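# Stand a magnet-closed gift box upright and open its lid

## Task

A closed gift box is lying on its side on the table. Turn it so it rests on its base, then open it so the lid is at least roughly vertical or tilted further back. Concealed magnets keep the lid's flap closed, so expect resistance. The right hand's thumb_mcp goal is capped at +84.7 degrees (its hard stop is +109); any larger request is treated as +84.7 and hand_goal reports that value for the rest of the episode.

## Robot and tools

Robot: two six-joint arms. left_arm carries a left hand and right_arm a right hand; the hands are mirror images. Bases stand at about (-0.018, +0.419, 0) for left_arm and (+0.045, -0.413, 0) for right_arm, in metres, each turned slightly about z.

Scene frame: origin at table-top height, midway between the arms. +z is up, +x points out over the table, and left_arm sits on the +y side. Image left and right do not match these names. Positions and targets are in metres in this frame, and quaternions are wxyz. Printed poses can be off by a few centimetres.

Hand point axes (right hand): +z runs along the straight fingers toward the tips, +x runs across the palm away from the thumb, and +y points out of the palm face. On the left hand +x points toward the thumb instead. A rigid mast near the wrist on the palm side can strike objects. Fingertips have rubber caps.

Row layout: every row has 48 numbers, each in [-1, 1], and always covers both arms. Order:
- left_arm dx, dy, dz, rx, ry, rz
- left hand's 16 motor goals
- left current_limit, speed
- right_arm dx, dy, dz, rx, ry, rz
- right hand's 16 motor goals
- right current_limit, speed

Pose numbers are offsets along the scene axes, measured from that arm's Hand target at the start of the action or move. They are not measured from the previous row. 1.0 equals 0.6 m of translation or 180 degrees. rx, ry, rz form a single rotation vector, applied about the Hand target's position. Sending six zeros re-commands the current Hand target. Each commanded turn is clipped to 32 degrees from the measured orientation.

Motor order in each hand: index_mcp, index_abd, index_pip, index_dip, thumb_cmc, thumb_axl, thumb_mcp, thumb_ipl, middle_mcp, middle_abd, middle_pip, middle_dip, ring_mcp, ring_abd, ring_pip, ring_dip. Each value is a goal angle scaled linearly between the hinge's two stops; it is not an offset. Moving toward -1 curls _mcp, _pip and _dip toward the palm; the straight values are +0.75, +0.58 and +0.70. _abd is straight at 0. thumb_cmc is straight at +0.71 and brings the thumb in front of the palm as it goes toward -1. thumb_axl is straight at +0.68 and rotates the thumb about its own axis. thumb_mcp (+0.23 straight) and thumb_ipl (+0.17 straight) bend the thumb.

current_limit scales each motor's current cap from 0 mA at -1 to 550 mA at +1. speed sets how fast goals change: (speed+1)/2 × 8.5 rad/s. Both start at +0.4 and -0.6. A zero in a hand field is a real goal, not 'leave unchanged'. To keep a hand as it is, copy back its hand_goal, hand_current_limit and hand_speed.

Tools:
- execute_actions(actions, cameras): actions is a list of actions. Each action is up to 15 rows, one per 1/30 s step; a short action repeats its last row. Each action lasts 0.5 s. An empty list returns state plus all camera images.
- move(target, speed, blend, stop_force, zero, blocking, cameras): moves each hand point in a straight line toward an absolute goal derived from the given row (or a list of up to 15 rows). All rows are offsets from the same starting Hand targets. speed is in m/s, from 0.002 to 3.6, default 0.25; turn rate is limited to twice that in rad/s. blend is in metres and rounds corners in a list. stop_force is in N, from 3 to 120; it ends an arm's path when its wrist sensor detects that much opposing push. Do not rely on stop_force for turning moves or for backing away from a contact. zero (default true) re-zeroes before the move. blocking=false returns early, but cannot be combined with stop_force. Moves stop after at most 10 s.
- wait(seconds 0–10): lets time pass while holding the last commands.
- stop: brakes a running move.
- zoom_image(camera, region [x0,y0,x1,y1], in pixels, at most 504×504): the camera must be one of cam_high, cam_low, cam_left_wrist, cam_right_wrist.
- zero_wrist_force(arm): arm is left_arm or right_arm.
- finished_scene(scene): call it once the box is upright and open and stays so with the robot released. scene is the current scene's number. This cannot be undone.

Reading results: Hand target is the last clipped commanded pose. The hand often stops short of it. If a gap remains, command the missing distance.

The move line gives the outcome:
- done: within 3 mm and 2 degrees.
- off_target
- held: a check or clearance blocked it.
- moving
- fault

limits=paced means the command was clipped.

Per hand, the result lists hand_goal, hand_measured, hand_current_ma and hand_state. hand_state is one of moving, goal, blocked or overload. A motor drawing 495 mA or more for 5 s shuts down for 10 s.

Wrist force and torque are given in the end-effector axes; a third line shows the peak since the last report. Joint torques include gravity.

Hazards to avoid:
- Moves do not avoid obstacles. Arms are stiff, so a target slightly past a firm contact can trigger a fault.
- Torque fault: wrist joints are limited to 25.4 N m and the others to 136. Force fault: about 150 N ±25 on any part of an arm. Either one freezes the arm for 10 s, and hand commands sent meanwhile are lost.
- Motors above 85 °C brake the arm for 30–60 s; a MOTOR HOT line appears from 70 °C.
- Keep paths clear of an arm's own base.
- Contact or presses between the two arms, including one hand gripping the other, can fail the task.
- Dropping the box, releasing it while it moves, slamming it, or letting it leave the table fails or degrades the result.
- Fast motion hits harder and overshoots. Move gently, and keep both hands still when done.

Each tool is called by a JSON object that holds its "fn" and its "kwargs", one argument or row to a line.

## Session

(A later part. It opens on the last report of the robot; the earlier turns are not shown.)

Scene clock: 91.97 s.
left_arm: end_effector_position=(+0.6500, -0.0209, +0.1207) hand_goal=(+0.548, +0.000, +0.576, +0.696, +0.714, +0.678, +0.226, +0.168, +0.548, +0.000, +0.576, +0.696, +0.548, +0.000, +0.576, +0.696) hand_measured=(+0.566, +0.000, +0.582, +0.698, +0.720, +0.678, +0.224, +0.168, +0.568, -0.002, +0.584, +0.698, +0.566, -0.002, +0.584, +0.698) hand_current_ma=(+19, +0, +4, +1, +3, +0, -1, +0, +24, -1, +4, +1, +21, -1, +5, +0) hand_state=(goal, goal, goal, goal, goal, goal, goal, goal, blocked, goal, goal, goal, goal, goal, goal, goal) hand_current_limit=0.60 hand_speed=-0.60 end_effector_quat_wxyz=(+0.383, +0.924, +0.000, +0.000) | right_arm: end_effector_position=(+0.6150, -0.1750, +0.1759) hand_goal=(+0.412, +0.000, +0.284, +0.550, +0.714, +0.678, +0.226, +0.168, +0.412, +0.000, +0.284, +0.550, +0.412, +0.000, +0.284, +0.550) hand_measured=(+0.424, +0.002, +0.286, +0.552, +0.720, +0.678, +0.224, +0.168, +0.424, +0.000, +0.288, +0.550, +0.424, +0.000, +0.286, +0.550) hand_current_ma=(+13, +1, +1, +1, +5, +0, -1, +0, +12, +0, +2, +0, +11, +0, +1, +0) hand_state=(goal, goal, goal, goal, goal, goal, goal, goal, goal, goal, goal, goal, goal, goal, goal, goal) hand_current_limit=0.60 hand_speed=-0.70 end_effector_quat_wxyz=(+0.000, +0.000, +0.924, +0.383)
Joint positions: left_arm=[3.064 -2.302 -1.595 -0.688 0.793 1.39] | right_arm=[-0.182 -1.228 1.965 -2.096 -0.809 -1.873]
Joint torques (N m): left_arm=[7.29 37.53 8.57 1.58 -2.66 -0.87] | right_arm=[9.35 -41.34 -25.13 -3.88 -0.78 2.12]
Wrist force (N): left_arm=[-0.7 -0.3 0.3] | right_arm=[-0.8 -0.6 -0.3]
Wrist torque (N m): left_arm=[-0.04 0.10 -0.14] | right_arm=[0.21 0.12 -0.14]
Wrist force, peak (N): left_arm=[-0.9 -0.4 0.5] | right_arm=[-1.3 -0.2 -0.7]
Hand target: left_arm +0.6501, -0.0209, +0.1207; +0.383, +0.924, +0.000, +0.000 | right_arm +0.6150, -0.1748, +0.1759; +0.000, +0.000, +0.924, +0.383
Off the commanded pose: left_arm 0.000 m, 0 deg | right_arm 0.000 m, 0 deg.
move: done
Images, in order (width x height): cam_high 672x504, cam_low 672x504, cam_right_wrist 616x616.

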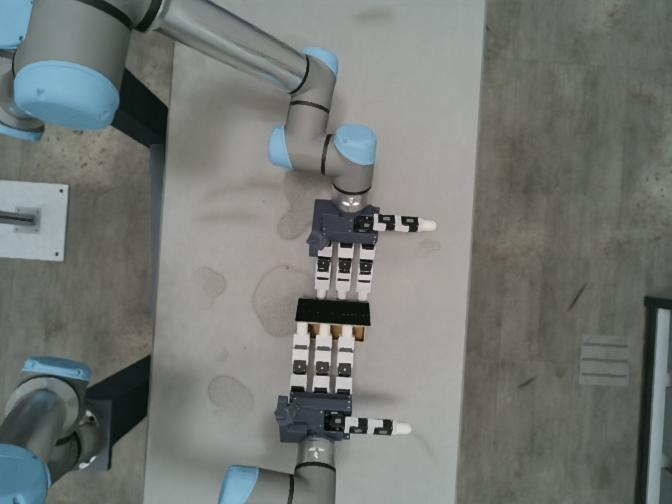

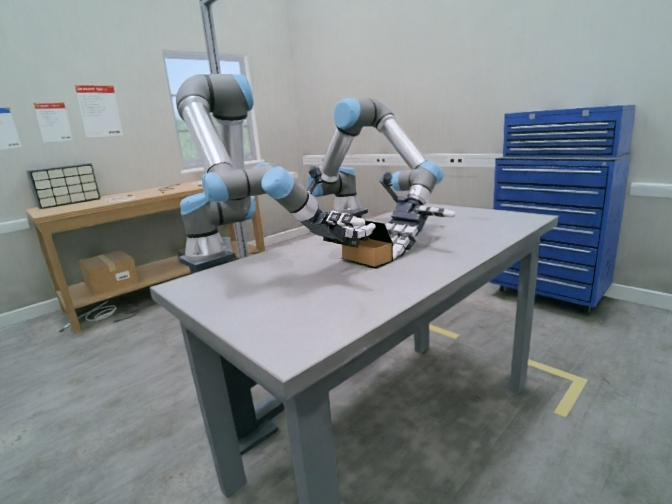

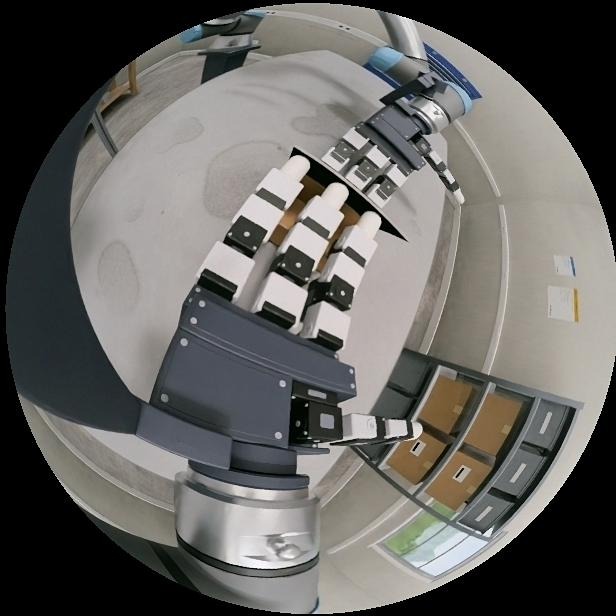

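{"fn": "move", "kwargs": {
  "target": [
    [0,0.045,0.1558,0,0,0,0.548,0,0.576,0.696,0.714,0.678,0.226,0.168,0.548,0,0.576,0.696,0.548,0,0.576,0.696,0.6,-0.6,0,0,0,0,0,0,0.411,0,0.2847,0.5507,0.714,0.678,0.226,0.168,0.411,0,0.2847,0.5507,0.411,0,0.2847,0.5507,0.6,-0.7],
    [0,0.045,0.1558,0,0,0,0.548,0,0.576,0.696,0.714,0.678,0.226,0.168,0.548,0,0.576,0.696,0.548,0,0.576,0.696,0.6,-0.6,0,0.05,-0.0017,0,0,0,0.411,0,0.2847,0.5507,0.714,0.678,0.226,0.168,0.411,0,0.2847,0.5507,0.411,0,0.2847,0.5507,0.6,-0.7]
  ],
  "speed": [0.2, 0.06],
  "cameras": ["cam_high", "cam_low", "cam_right_wrist", "cam_left_wrist"]
}}

{"fn": "zoom_image", "kwargs": {
  "camera": "cam_low",
  "region": [330, 185, 430, 275]
}}

{"fn": "zoom_image", "kwargs": {
  "camera": "cam_high",
  "region": [280, 250, 390, 370]
}}

{"fn": "zoom_image", "kwargs": {
  "camera": "cam_left_wrist",
  "region": [200, 80, 420, 260]
}}

Scene clock: 95.07 s.
left_arm: end_effector_position=(+0.6501, +0.0061, +0.2142) hand_goal=(+0.548, +0.000, +0.576, +0.696, +0.714, +0.678, +0.226, +0.168, +0.548, +0.000, +0.576, +0.696, +0.548, +0.000, +0.576, +0.696) hand_measured=(+0.564, +0.000, +0.582, +0.698, +0.720, +0.678, +0.224, +0.168, +0.566, -0.002, +0.582, +0.698, +0.564, -0.002, +0.584, +0.698) hand_current_ma=(+16, +0, +4, +1, +3, +0, -1, +0, +20, -1, +4, +1, +18, -1, +5, +0) hand_state=(goal, goal, goal, goal, goal, goal, goal, goal, goal, goal, goal, goal, goal, goal, goal, goal) hand_current_limit=0.60 hand_speed=-0.60 end_effector_quat_wxyz=(+0.383, +0.924, +0.000, +0.000) | right_arm: end_effector_position=(+0.6150, -0.1447, +0.1748) hand_goal=(+0.412, +0.000, +0.284, +0.550, +0.714, +0.678, +0.226, +0.168, +0.412, +0.000, +0.284, +0.550, +0.412, +0.000, +0.284, +0.550) hand_measured=(+0.424, +0.002, +0.286, +0.552, +0.720, +0.678, +0.224, +0.168, +0.424, +0.000, +0.288, +0.550, +0.424, +0.000, +0.286, +0.550) hand_current_ma=(+13, +0, +1, +1, +5, +0, -1, +0, +12, +0, +2, +0, +11, +0, +1, +0) hand_state=(goal, goal, goal, goal, goal, goal, goal, goal, goal, goal, goal, goal, goal, goal, goal, goal) hand_current_limit=0.60 hand_speed=-0.70 end_effector_quat_wxyz=(+0.000, +0.000, +0.924, +0.383)
Joint positions: left_arm=[3.104 -2.144 -1.568 -0.912 0.789 1.447] | right_arm=[-0.126 -1.215 1.968 -2.164 -0.798 -1.797]
Joint torques (N m): left_arm=[-13.02 54.62 6.6 1.3 0.95 -0.43] | right_arm=[-12.05 -42.23 -12.44 -0.09 0.45 -3.1]
Wrist force (N): left_arm=[-0.4 -0.3 0.3] | right_arm=[-0.7 0.1 -0.6]
Wrist torque (N m): left_arm=[-0.05 0.05 -0.05] | right_arm=[0.23 0.10 -0.10]
Wrist force, peak (N): left_arm=[-0.7 -1.6 2.0] | right_arm=[-0.5 -0.5 -1.3]
Hand target: left_arm +0.6501, +0.0061, +0.2142; +0.383, +0.924, +0.000, +0.000 | right_arm +0.6150, -0.1448, +0.1749; +0.000, +0.000, +0.924, +0.383
Off the commanded pose: left_arm 0.000 m, 0 deg | right_arm 0.000 m, 0 deg.
move: done

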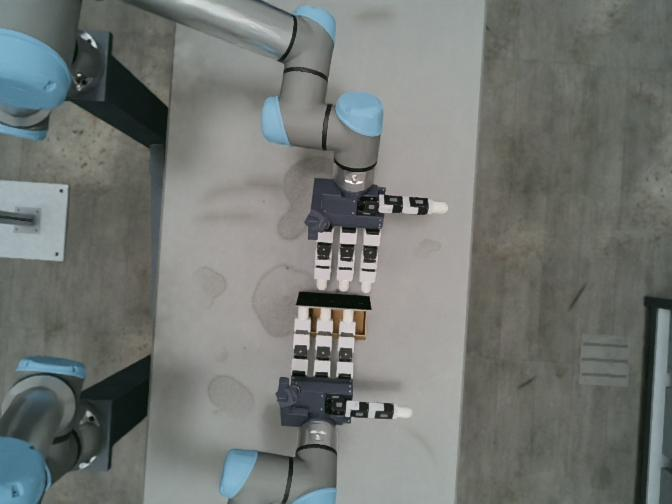

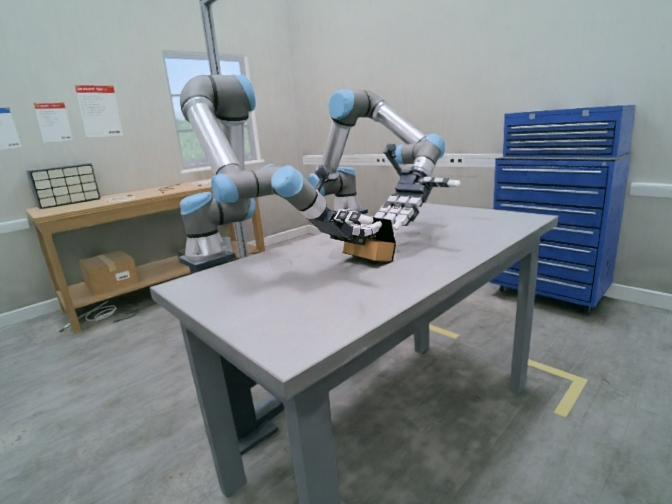

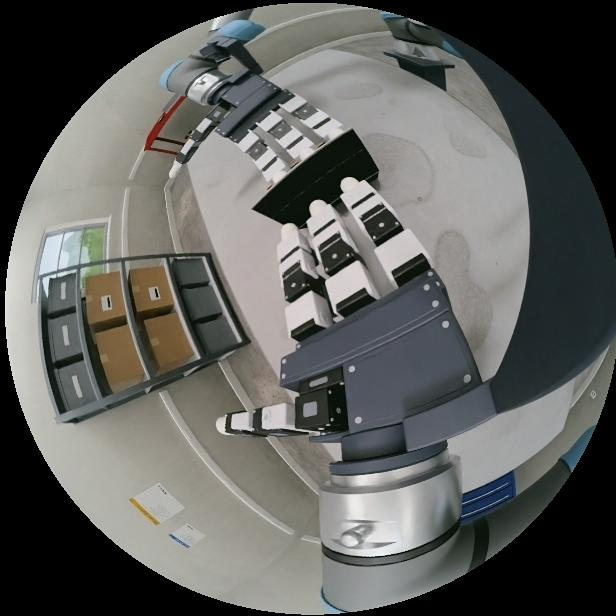

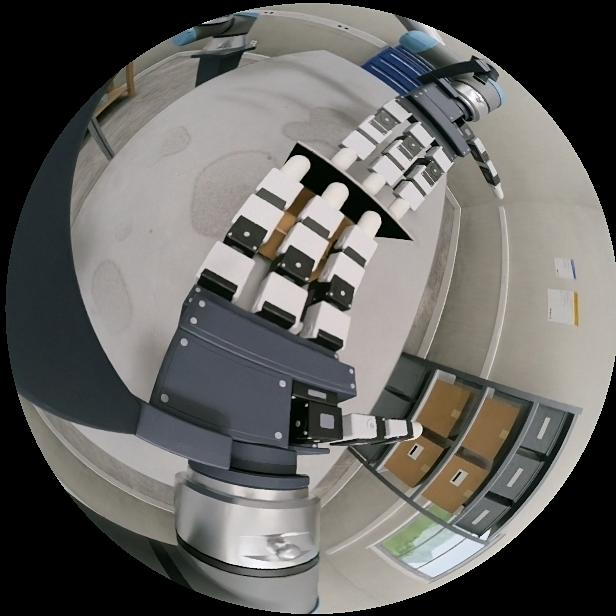

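Scaled by 5.040.

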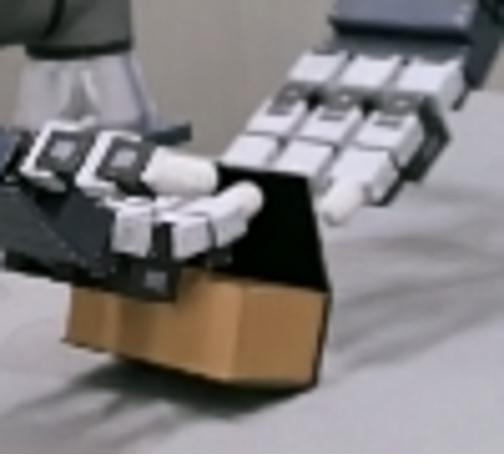

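Scaled by 4.200.

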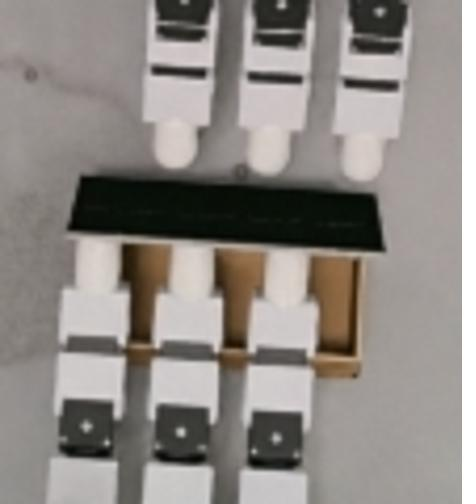

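Scaled by 2.291 from the camera's 616x616 image, which has a finer 880x880 frame.

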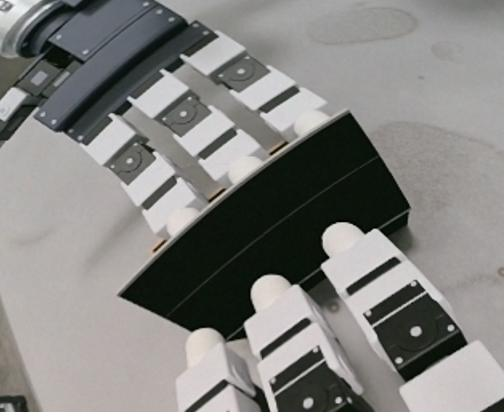

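{"fn": "zoom_image", "kwargs": {
  "camera": "cam_low",
  "region": [335, 215, 405, 270]
}}

{"fn": "zoom_image", "kwargs": {
  "camera": "cam_high",
  "region": [290, 285, 380, 350]
}}

{"fn": "zoom_image", "kwargs": {
  "camera": "cam_right_wrist",
  "region": [260, 120, 430, 290]
}}

Scaled by 7.200.

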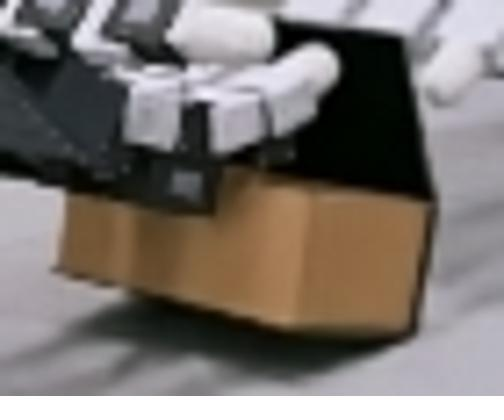

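Scaled by 5.600.

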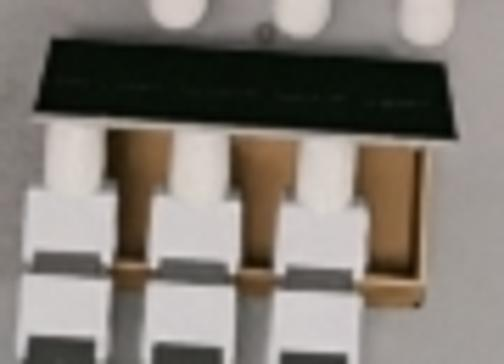

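Scaled by 2.965 from the camera's 616x616 image, which has a finer 880x880 frame.

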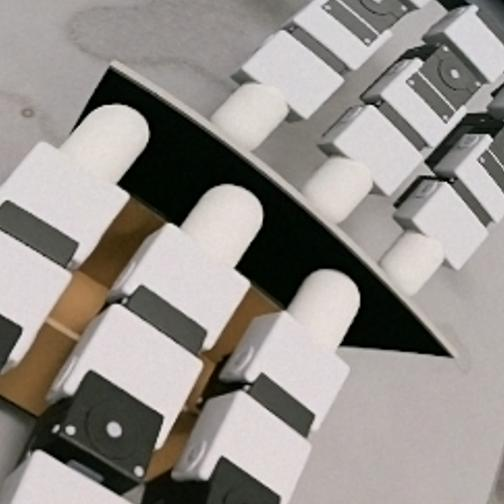

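{"fn": "wait", "kwargs": {
  "seconds": 0.2,
  "cameras": ["cam_high", "cam_low"]
}}

{"fn": "zoom_image", "kwargs": {
  "camera": "cam_low",
  "region": [335, 195, 425, 275]
}}

{"fn": "zoom_image", "kwargs": {
  "camera": "cam_high",
  "region": [290, 275, 380, 350]
}}

Scene clock: 96.67 s.
left_arm: end_effector_position=(+0.6501, +0.0061, +0.2142) hand_goal=(+0.548, +0.000, +0.576, +0.696, +0.714, +0.678, +0.226, +0.168, +0.548, +0.000, +0.576, +0.696, +0.548, +0.000, +0.576, +0.696) hand_measured=(+0.564, +0.000, +0.582, +0.698, +0.720, +0.678, +0.224, +0.168, +0.566, -0.002, +0.582, +0.698, +0.564, -0.002, +0.584, +0.698) hand_current_ma=(+16, +0, +4, +1, +3, +0, -1, +0, +20, -1, +4, +1, +18, -1, +5, +0) hand_state=(goal, goal, goal, goal, goal, goal, goal, goal, goal, goal, goal, goal, goal, goal, goal, goal) hand_current_limit=0.60 hand_speed=-0.60 end_effector_quat_wxyz=(+0.383, +0.924, +0.000, +0.000) | right_arm: end_effector_position=(+0.6150, -0.1448, +0.1749) hand_goal=(+0.412, +0.000, +0.284, +0.550, +0.714, +0.678, +0.226, +0.168, +0.412, +0.000, +0.284, +0.550, +0.412, +0.000, +0.284, +0.550) hand_measured=(+0.424, +0.002, +0.286, +0.552, +0.720, +0.678, +0.224, +0.168, +0.424, +0.000, +0.288, +0.550, +0.424, +0.000, +0.286, +0.550) hand_current_ma=(+13, +0, +1, +1, +5, +0, -1, +0, +12, +0, +2, +0, +11, +0, +1, +0) hand_state=(goal, goal, goal, goal, goal, goal, goal, goal, goal, goal, goal, goal, goal, goal, goal, goal) hand_current_limit=0.60 hand_speed=-0.70 end_effector_quat_wxyz=(+0.000, +0.000, +0.924, +0.383)
Joint positions: left_arm=[3.104 -2.144 -1.568 -0.912 0.789 1.447] | right_arm=[-0.126 -1.216 1.968 -2.164 -0.798 -1.797]
Joint torques (N m): left_arm=[-12.23 54.31 6.76 1.37 0.9 1.18] | right_arm=[-13.49 -44.2 -19.89 -3.85 -1.66 0.02]
Wrist force (N): left_arm=[-0.3 -0.2 -0.1] | right_arm=[-0.8 0.1 -0.8]
Wrist torque (N m): left_arm=[0.01 0.03 -0.04] | right_arm=[0.25 0.14 -0.12]
Wrist force, peak (N): left_arm=[-0.8 -0.4 0.3] | right_arm=[-1.1 0.0 -0.9]
Hand target: left_arm +0.6501, +0.0061, +0.2142; +0.383, +0.924, +0.000, +0.000 | right_arm +0.6150, -0.1448, +0.1749; +0.000, +0.000, +0.924, +0.383
Off the commanded pose: left_arm 0.000 m, 0 deg | right_arm 0.000 m, 0 deg.
wait: 0.20 s; at rest from the start
Images, in order (width x height): cam_high 672x504, cam_low 672x504.

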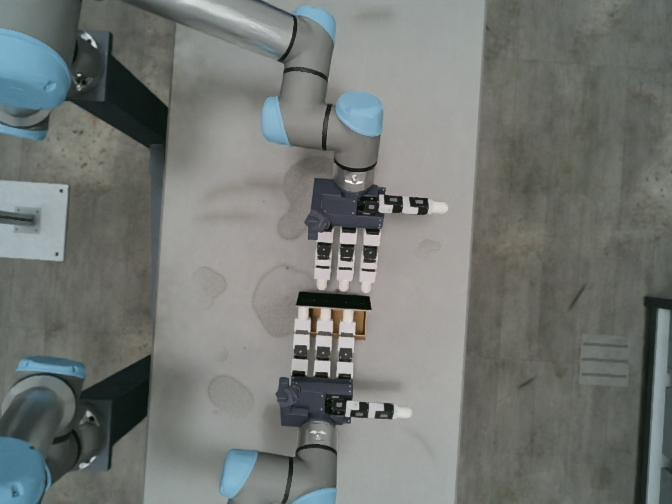

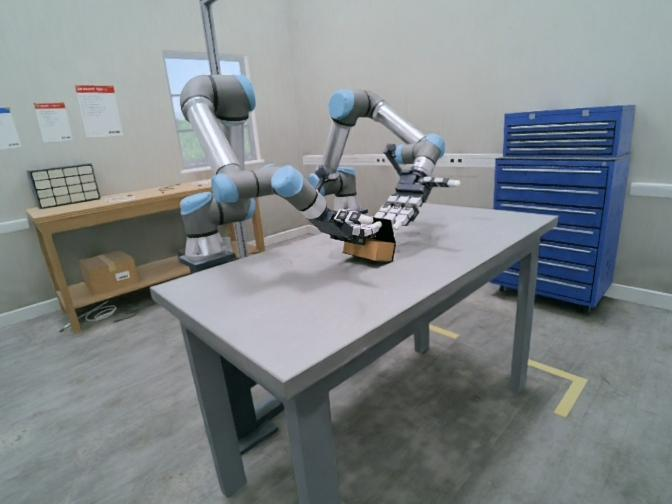

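Scaled by 5.600.

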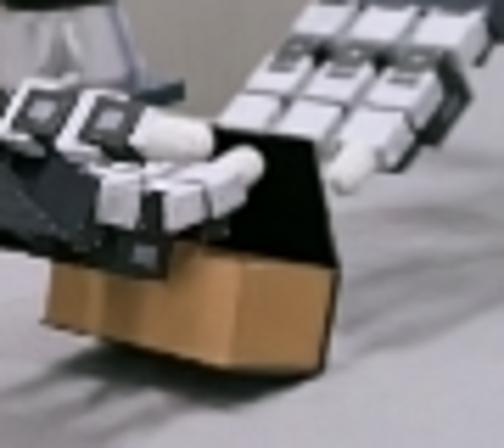

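Scaled by 5.600.

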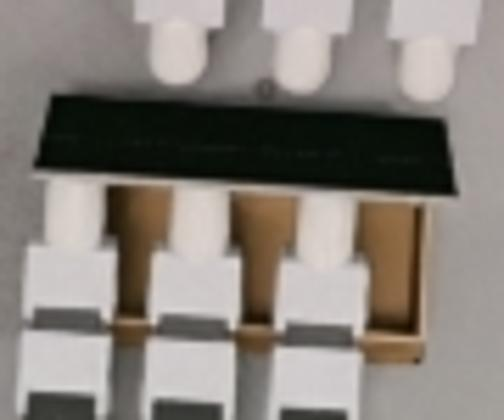

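{"fn": "wait", "kwargs": {
  "seconds": 0,
  "cameras": ["cam_left_wrist", "cam_right_wrist"]
}}

{"fn": "zoom_image", "kwargs": {
  "camera": "cam_left_wrist",
  "region": [240, 110, 400, 250]
}}

{"fn": "zoom_image", "kwargs": {
  "camera": "cam_right_wrist",
  "region": [260, 120, 430, 290]
}}

Scene clock: 100.93 s.
left_arm: end_effector_position=(+0.6501, +0.0061, +0.2142) hand_goal=(+0.548, +0.000, +0.576, +0.696, +0.714, +0.678, +0.226, +0.168, +0.548, +0.000, +0.576, +0.696, +0.548, +0.000, +0.576, +0.696) hand_measured=(+0.564, +0.000, +0.582, +0.698, +0.720, +0.678, +0.224, +0.168, +0.566, -0.002, +0.582, +0.698, +0.564, -0.002, +0.584, +0.698) hand_current_ma=(+16, +0, +4, +1, +3, +0, -1, +0, +20, -1, +4, +1, +18, -1, +5, +0) hand_state=(goal, goal, goal, goal, goal, goal, goal, goal, goal, goal, goal, goal, goal, goal, goal, goal) hand_current_limit=0.60 hand_speed=-0.60 end_effector_quat_wxyz=(+0.383, +0.924, +0.000, +0.000) | right_arm: end_effector_position=(+0.6150, -0.1448, +0.1749) hand_goal=(+0.412, +0.000, +0.284, +0.550, +0.714, +0.678, +0.226, +0.168, +0.412, +0.000, +0.284, +0.550, +0.412, +0.000, +0.284, +0.550) hand_measured=(+0.424, +0.002, +0.286, +0.552, +0.720, +0.678, +0.224, +0.168, +0.424, +0.000, +0.288, +0.550, +0.424, +0.000, +0.286, +0.550) hand_current_ma=(+13, +0, +1, +1, +5, +0, -1, +0, +12, +0, +2, +0, +11, +0, +1, +0) hand_state=(goal, goal, goal, goal, goal, goal, goal, goal, goal, goal, goal, goal, goal, goal, goal, goal) hand_current_limit=0.60 hand_speed=-0.70 end_effector_quat_wxyz=(+0.000, +0.000, +0.924, +0.383)
Joint positions: left_arm=[3.104 -2.144 -1.568 -0.912 0.789 1.447] | right_arm=[-0.126 -1.216 1.968 -2.164 -0.798 -1.797]
Joint torques (N m): left_arm=[-12.11 53.69 6.83 1.44 0.94 1.12] | right_arm=[-13.48 -44.53 -19.68 -3.84 -1.54 2.44]
Wrist force (N): left_arm=[-0.5 -0.2 0.1] | right_arm=[-0.8 0.1 -0.7]
Wrist torque (N m): left_arm=[-0.01 0.07 -0.07] | right_arm=[0.25 0.14 -0.11]
Wrist force, peak (N): left_arm=[-0.8 -0.3 0.3] | right_arm=[-1.0 0.0 -1.2]
Hand target: left_arm +0.6501, +0.0061, +0.2142; +0.383, +0.924, +0.000, +0.000 | right_arm +0.6150, -0.1448, +0.1749; +0.000, +0.000, +0.924, +0.383
Off the commanded pose: left_arm 0.000 m, 0 deg | right_arm 0.000 m, 0 deg.
Images, in order (width x height): cam_left_wrist 616x616, cam_right_wrist 616x616.

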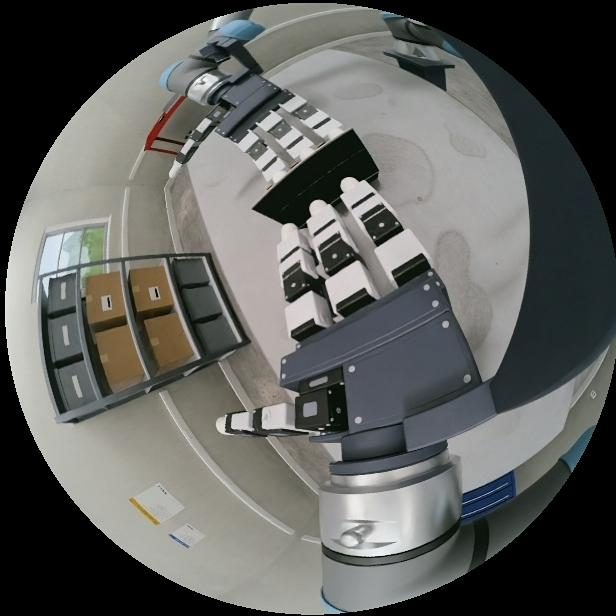

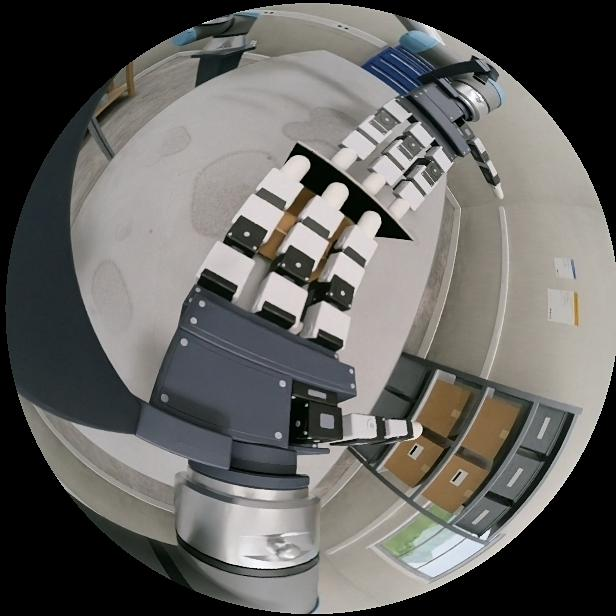

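Scaled by 3.150 from the camera's 616x616 image, which has a finer 880x880 frame.

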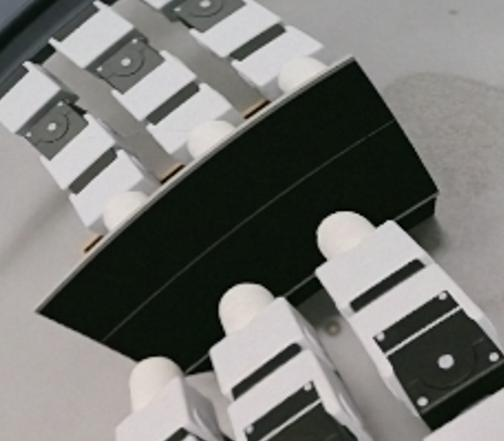

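Scaled by 2.965 from the camera's 616x616 image, which has a finer 880x880 frame.

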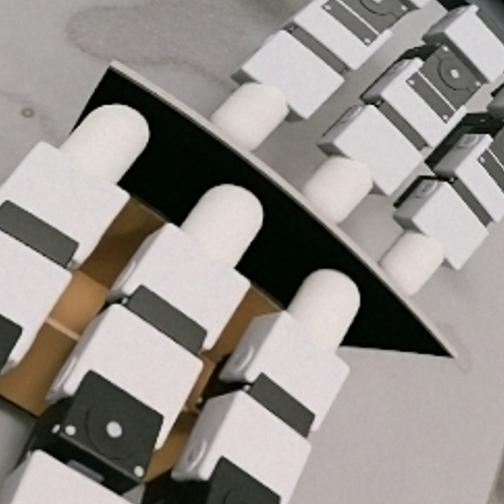

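{"fn": "execute_actions", "kwargs": {
  "actions": []
}}

Scene clock: 103.60 s.
left_arm: end_effector_position=(+0.6501, +0.0061, +0.2142) hand_goal=(+0.548, +0.000, +0.576, +0.696, +0.714, +0.678, +0.226, +0.168, +0.548, +0.000, +0.576, +0.696, +0.548, +0.000, +0.576, +0.696) hand_measured=(+0.564, +0.000, +0.582, +0.698, +0.720, +0.678, +0.224, +0.168, +0.566, -0.002, +0.582, +0.698, +0.564, -0.002, +0.584, +0.698) hand_current_ma=(+16, +0, +4, +1, +3, +0, -1, +0, +20, -1, +4, +1, +18, -1, +5, +0) hand_state=(goal, goal, goal, goal, goal, goal, goal, goal, goal, goal, goal, goal, goal, goal, goal, goal) hand_current_limit=0.60 hand_speed=-0.60 end_effector_quat_wxyz=(+0.383, +0.924, +0.000, +0.000) | right_arm: end_effector_position=(+0.6150, -0.1448, +0.1749) hand_goal=(+0.412, +0.000, +0.284, +0.550, +0.714, +0.678, +0.226, +0.168, +0.412, +0.000, +0.284, +0.550, +0.412, +0.000, +0.284, +0.550) hand_measured=(+0.424, +0.002, +0.286, +0.552, +0.720, +0.678, +0.224, +0.168, +0.424, +0.000, +0.288, +0.550, +0.424, +0.000, +0.286, +0.550) hand_current_ma=(+13, +0, +1, +1, +5, +0, -1, +0, +12, +0, +2, +0, +11, +0, +1, +0) hand_state=(goal, goal, goal, goal, goal, goal, goal, goal, goal, goal, goal, goal, goal, goal, goal, goal) hand_current_limit=0.60 hand_speed=-0.70 end_effector_quat_wxyz=(+0.000, +0.000, +0.924, +0.383)
Joint positions: left_arm=[3.104 -2.144 -1.568 -0.912 0.789 1.447] | right_arm=[-0.126 -1.216 1.968 -2.164 -0.798 -1.797]
Joint velocities: within noise
Joint torques (N m): left_arm=[-11.68 53.89 6.48 1.61 0.91 1.11] | right_arm=[-13.51 -44.32 -19.95 -4.01 -1.56 2.53]
Wrist force (N): left_arm=[-0.7 -0.4 0.0] | right_arm=[-0.8 -0.1 -0.7]
Wrist torque (N m): left_arm=[-0.02 0.08 -0.08] | right_arm=[0.23 0.13 -0.12]
Wrist force, peak (N): left_arm=[-0.8 -0.4 0.0] | right_arm=[-0.9 0.0 -1.2]
Hand target: left_arm +0.6501, +0.0061, +0.2142; +0.383, +0.924, +0.000, +0.000 | right_arm +0.6150, -0.1448, +0.1749; +0.000, +0.000, +0.924, +0.383
Off the commanded pose: left_arm 0.000 m, 0 deg | right_arm 0.000 m, 0 deg.

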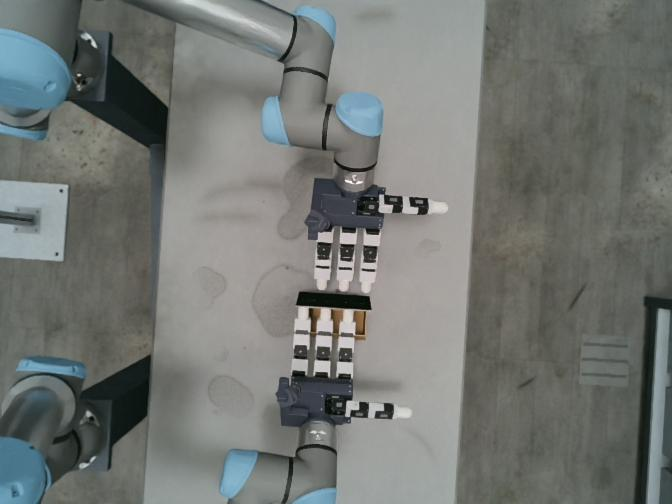

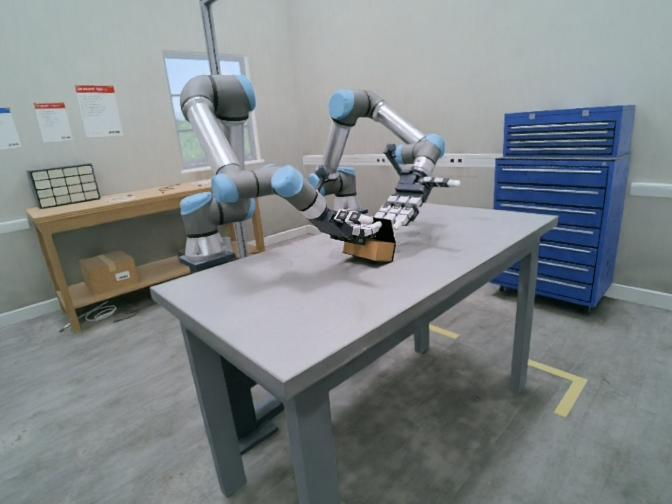

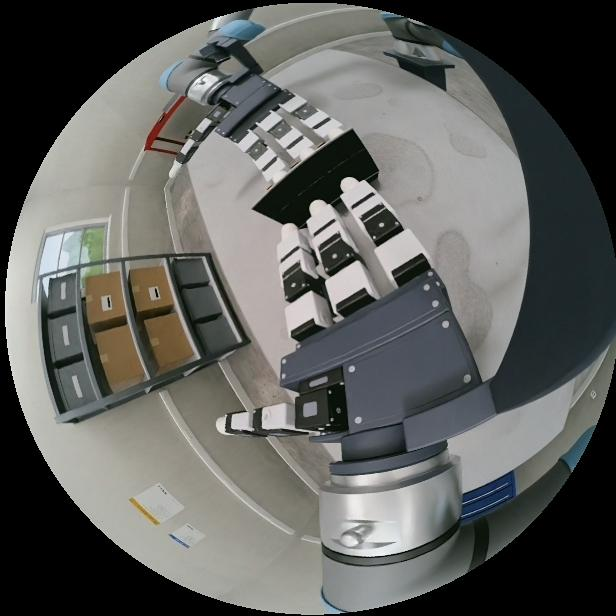

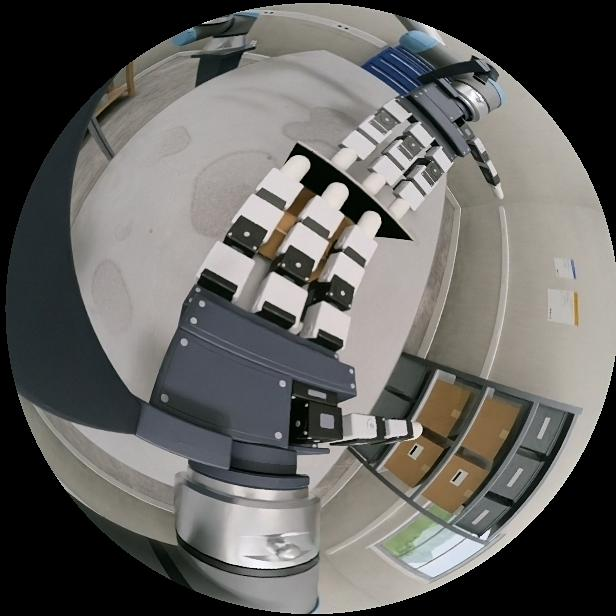

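{"fn": "zoom_image", "kwargs": {
  "camera": "cam_low",
  "region": [310, 180, 440, 280]
}}

{"fn": "zoom_image", "kwargs": {
  "camera": "cam_left_wrist",
  "region": [220, 90, 420, 250]
}}

{"fn": "zoom_image", "kwargs": {
  "camera": "cam_right_wrist",
  "region": [220, 120, 440, 300]
}}

{"fn": "zoom_image", "kwargs": {
  "camera": "cam_high",
  "region": [270, 270, 400, 370]
}}

Scaled by 3.877.

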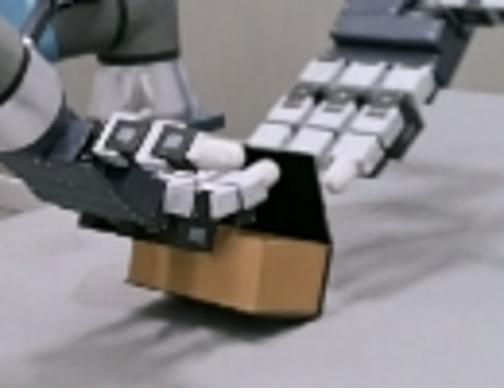

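Scaled by 2.520 from the camera's 616x616 image, which has a finer 880x880 frame.

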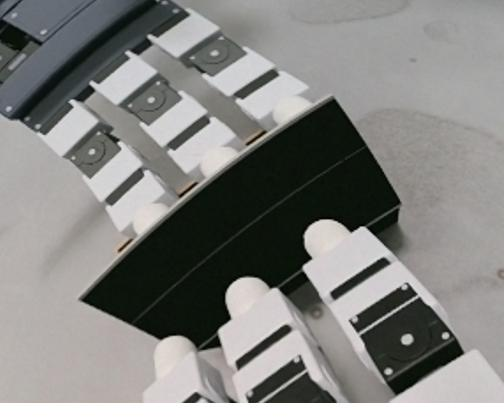

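Scaled by 2.291 from the camera's 616x616 image, which has a finer 880x880 frame.

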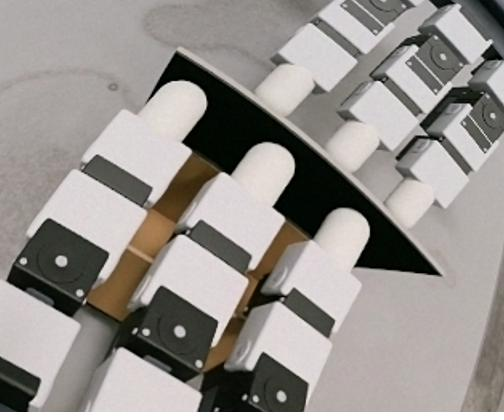

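Scaled by 3.877.

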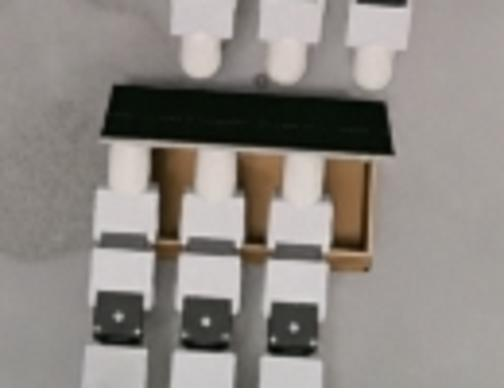

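{"fn": "move", "kwargs": {
  "target": [0,0,0,0,0,0,0.548,0,0.576,0.696,0.714,0.678,0.226,0.168,0.548,0,0.576,0.696,0.548,0,0.576,0.696,0.6,-0.6,0,-0.0417,0,0,0,0,0.411,0,0.2847,0.5507,0.714,0.678,0.226,0.168,0.411,0,0.2847,0.5507,0.411,0,0.2847,0.5507,0.6,-0.7],
  "speed": 0.05,
  "cameras": ["cam_low","cam_high"]
}}

{"fn": "zoom_image", "kwargs": {
  "camera": "cam_low",
  "region": [310, 180, 440, 280]
}}

{"fn": "zoom_image", "kwargs": {
  "camera": "cam_high",
  "region": [270, 270, 400, 370]
}}

Scene clock: 108.70 s.
left_arm: end_effector_position=(+0.6501, +0.0061, +0.2142) hand_goal=(+0.548, +0.000, +0.576, +0.696, +0.714, +0.678, +0.226, +0.168, +0.548, +0.000, +0.576, +0.696, +0.548, +0.000, +0.576, +0.696) hand_measured=(+0.564, +0.000, +0.582, +0.698, +0.720, +0.678, +0.224, +0.168, +0.566, -0.002, +0.582, +0.698, +0.564, -0.002, +0.584, +0.698) hand_current_ma=(+16, +0, +4, +1, +3, +0, -1, +0, +20, -1, +4, +1, +18, -1, +5, +0) hand_state=(goal, goal, goal, goal, goal, goal, goal, goal, goal, goal, goal, goal, goal, goal, goal, goal) hand_current_limit=0.60 hand_speed=-0.60 end_effector_quat_wxyz=(+0.383, +0.924, +0.000, +0.000) | right_arm: end_effector_position=(+0.6151, -0.1699, +0.1749) hand_goal=(+0.412, +0.000, +0.284, +0.550, +0.714, +0.678, +0.226, +0.168, +0.412, +0.000, +0.284, +0.550, +0.412, +0.000, +0.284, +0.550) hand_measured=(+0.424, +0.002, +0.286, +0.552, +0.720, +0.678, +0.224, +0.168, +0.424, +0.000, +0.288, +0.550, +0.424, +0.000, +0.286, +0.550) hand_current_ma=(+13, +0, +1, +1, +5, +0, -1, +0, +12, +0, +2, +0, +11, +0, +1, +0) hand_state=(goal, goal, goal, goal, goal, goal, goal, goal, goal, goal, goal, goal, goal, goal, goal, goal) hand_current_limit=0.60 hand_speed=-0.70 end_effector_quat_wxyz=(+0.000, +0.000, +0.924, +0.382)
Joint positions: left_arm=[3.104 -2.144 -1.568 -0.912 0.789 1.447] | right_arm=[-0.173 -1.225 1.966 -2.11 -0.807 -1.861]
Joint torques (N m): left_arm=[-11.98 54.05 6.72 1.85 1 1.04] | right_arm=[10.48 -29.86 -22.61 -4.14 1.73 3.02]
Wrist force (N): left_arm=[-0.4 -0.3 -0.1] | right_arm=[-0.8 -0.2 -0.7]
Wrist torque (N m): left_arm=[0.00 0.04 -0.05] | right_arm=[0.25 0.11 -0.25]
Wrist force, peak (N): left_arm=[-0.8 -0.5 0.2] | right_arm=[-1.0 -0.7 -0.8]
Hand target: left_arm +0.6501, +0.0061, +0.2142; +0.383, +0.924, +0.000, +0.000 | right_arm +0.6150, -0.1698, +0.1749; +0.000, +0.000, +0.924, +0.383
Off the commanded pose: left_arm 0.000 m, 0 deg | right_arm 0.000 m, 0 deg.
move: done
Images, in order (width x height): cam_high 672x504, cam_low 672x504.

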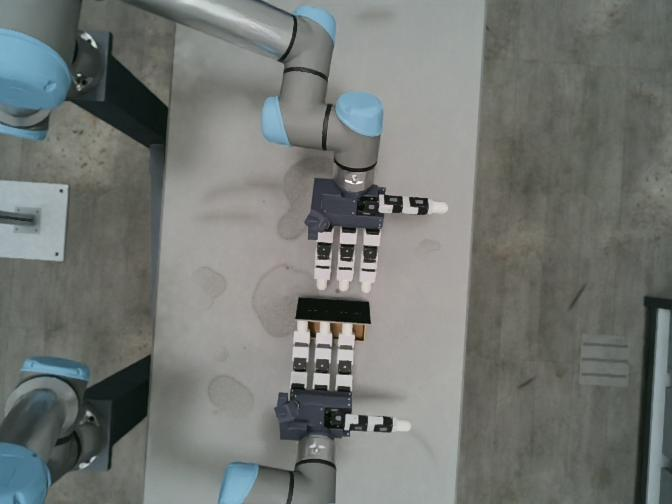

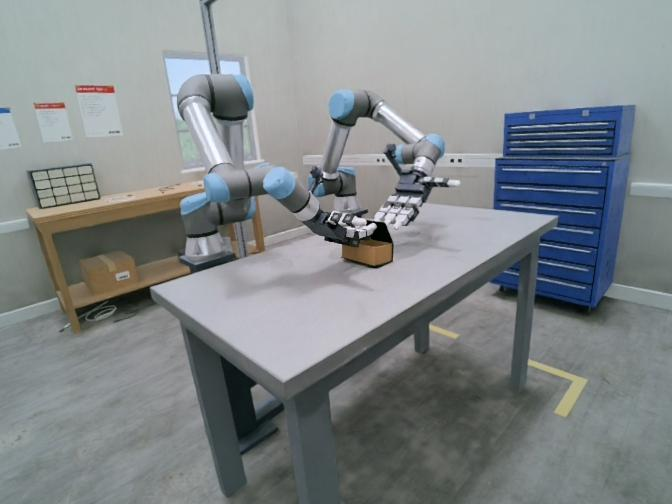

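Scaled by 3.877.

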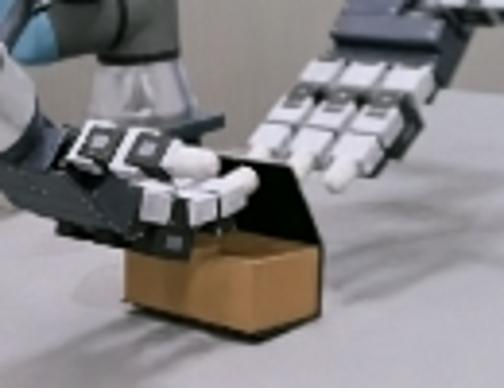

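Scaled by 3.877.

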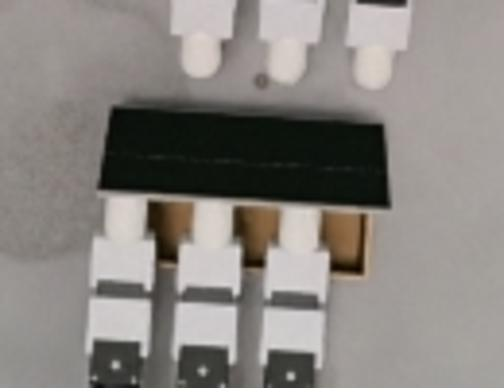

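{"fn": "move", "kwargs": {
  "target": [0,0,0,0,0,0,0.548,0,0.576,0.696,0.714,0.678,0.226,0.168,0.548,0,0.576,0.696,0.548,0,0.576,0.696,0.6,-0.6,0,0.0582,-0.0248,0,0,0,0.411,0,-0.0073,-0.3913,0.714,0.678,0.226,0.168,0.411,0,-0.0073,-0.3913,0.411,0,-0.0073,-0.3913,0.7,-0.62],
  "speed": 0.03,
  "cameras": ["cam_low","cam_high","cam_right_wrist"]
}}

{"fn": "zoom_image", "kwargs": {
  "camera": "cam_low",
  "region": [310, 180, 440, 280]
}}

{"fn": "zoom_image", "kwargs": {
  "camera": "cam_right_wrist",
  "region": [220, 120, 440, 300]
}}

{"fn": "zoom_image", "kwargs": {
  "camera": "cam_high",
  "region": [270, 270, 400, 370]
}}

Scene clock: 114.63 s.
left_arm: end_effector_position=(+0.6501, +0.0061, +0.2142) hand_goal=(+0.548, +0.000, +0.576, +0.696, +0.714, +0.678, +0.226, +0.168, +0.548, +0.000, +0.576, +0.696, +0.548, +0.000, +0.576, +0.696) hand_measured=(+0.564, +0.000, +0.582, +0.698, +0.720, +0.678, +0.224, +0.168, +0.566, -0.002, +0.582, +0.698, +0.564, -0.002, +0.584, +0.698) hand_current_ma=(+16, +0, +4, +1, +3, +0, -1, +0, +20, -1, +4, +1, +18, -1, +5, +0) hand_state=(goal, goal, goal, goal, goal, goal, goal, goal, goal, goal, goal, goal, goal, goal, goal, goal) hand_current_limit=0.60 hand_speed=-0.60 end_effector_quat_wxyz=(+0.383, +0.924, +0.000, +0.000) | right_arm: end_effector_position=(+0.6150, -0.1348, +0.1599) hand_goal=(+0.412, +0.000, -0.008, -0.392, +0.714, +0.678, +0.226, +0.168, +0.412, +0.000, -0.008, -0.392, +0.412, +0.000, -0.008, -0.392) hand_measured=(+0.424, +0.002, -0.006, -0.390, +0.720, +0.678, +0.224, +0.168, +0.424, +0.000, -0.004, -0.390, +0.424, +0.000, -0.004, -0.390) hand_current_ma=(+13, +0, +1, +1, +5, +0, -1, +0, +12, +0, +2, +1, +11, +0, +3, +1) hand_state=(goal, goal, goal, goal, goal, goal, goal, goal, goal, goal, goal, goal, goal, goal, goal, goal) hand_current_limit=0.70 hand_speed=-0.62 end_effector_quat_wxyz=(+0.000, +0.000, +0.924, +0.383) end_effector_velocity=(-0.001, +0.000, -0.001) end_effector_angular_velocity=(+0.001, +0.002, +0.003)
Joint positions: left_arm=[3.104 -2.144 -1.568 -0.912 0.789 1.447] | right_arm=[-0.108 -1.184 1.979 -2.224 -0.796 -1.772]
Joint velocities: left_arm=[within noise] | right_arm=[-0.001 0.002 0 0.004 0 -0.005]
Joint torques (N m): left_arm=[-11.84 54.11 6.83 1.94 1.04 1.1] | right_arm=[-12.66 -44.62 -13.37 -0.1 3.08 -3.34]
Wrist force (N): left_arm=[-0.5 -0.3 0.3] | right_arm=[-1.2 -0.2 -1.0]
Wrist torque (N m): left_arm=[-0.05 0.07 -0.06] | right_arm=[0.23 0.18 -0.23]
Wrist force, peak (N): left_arm=[-0.8 -0.4 0.2] | right_arm=[-1.0 -0.3 -1.6]
Hand target: left_arm +0.6501, +0.0061, +0.2142; +0.383, +0.924, +0.000, +0.000 | right_arm +0.6150, -0.1349, +0.1600; +0.000, +0.000, +0.924, +0.383
Off the commanded pose: left_arm 0.000 m, 0 deg | right_arm 0.000 m, 0 deg.
move: done
Images, in order (width x height): cam_high 672x504, cam_low 672x504, cam_right_wrist 616x616.

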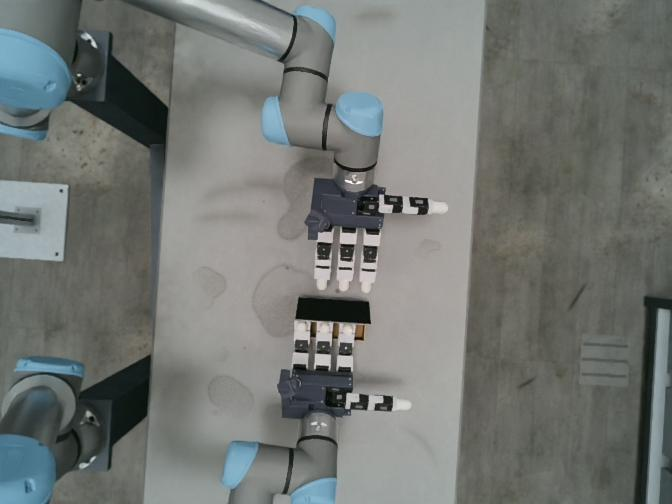

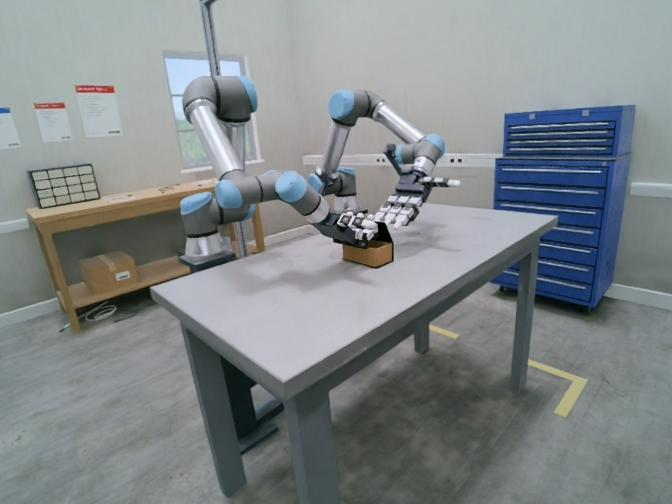

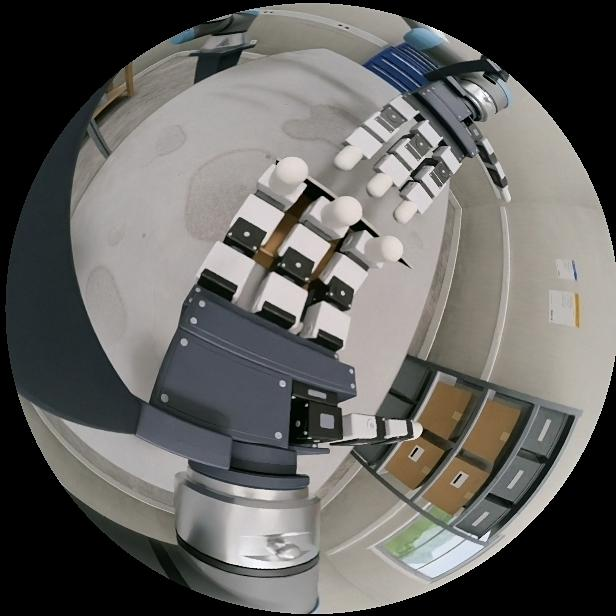

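Scaled by 3.877.

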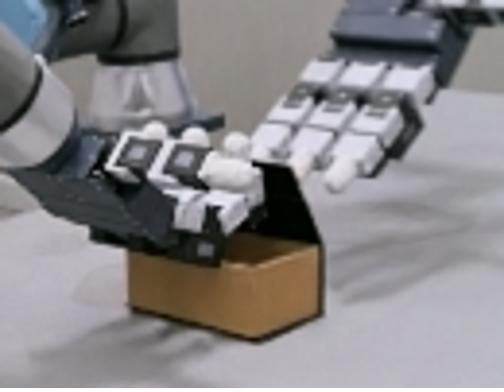

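Scaled by 2.291 from the camera's 616x616 image, which has a finer 880x880 frame.

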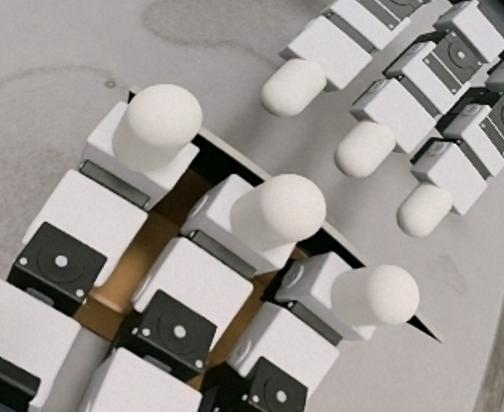

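Scaled by 3.877.

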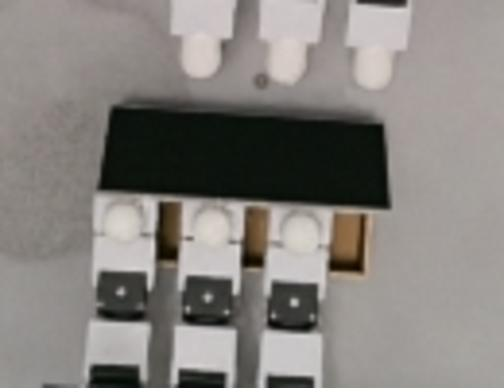

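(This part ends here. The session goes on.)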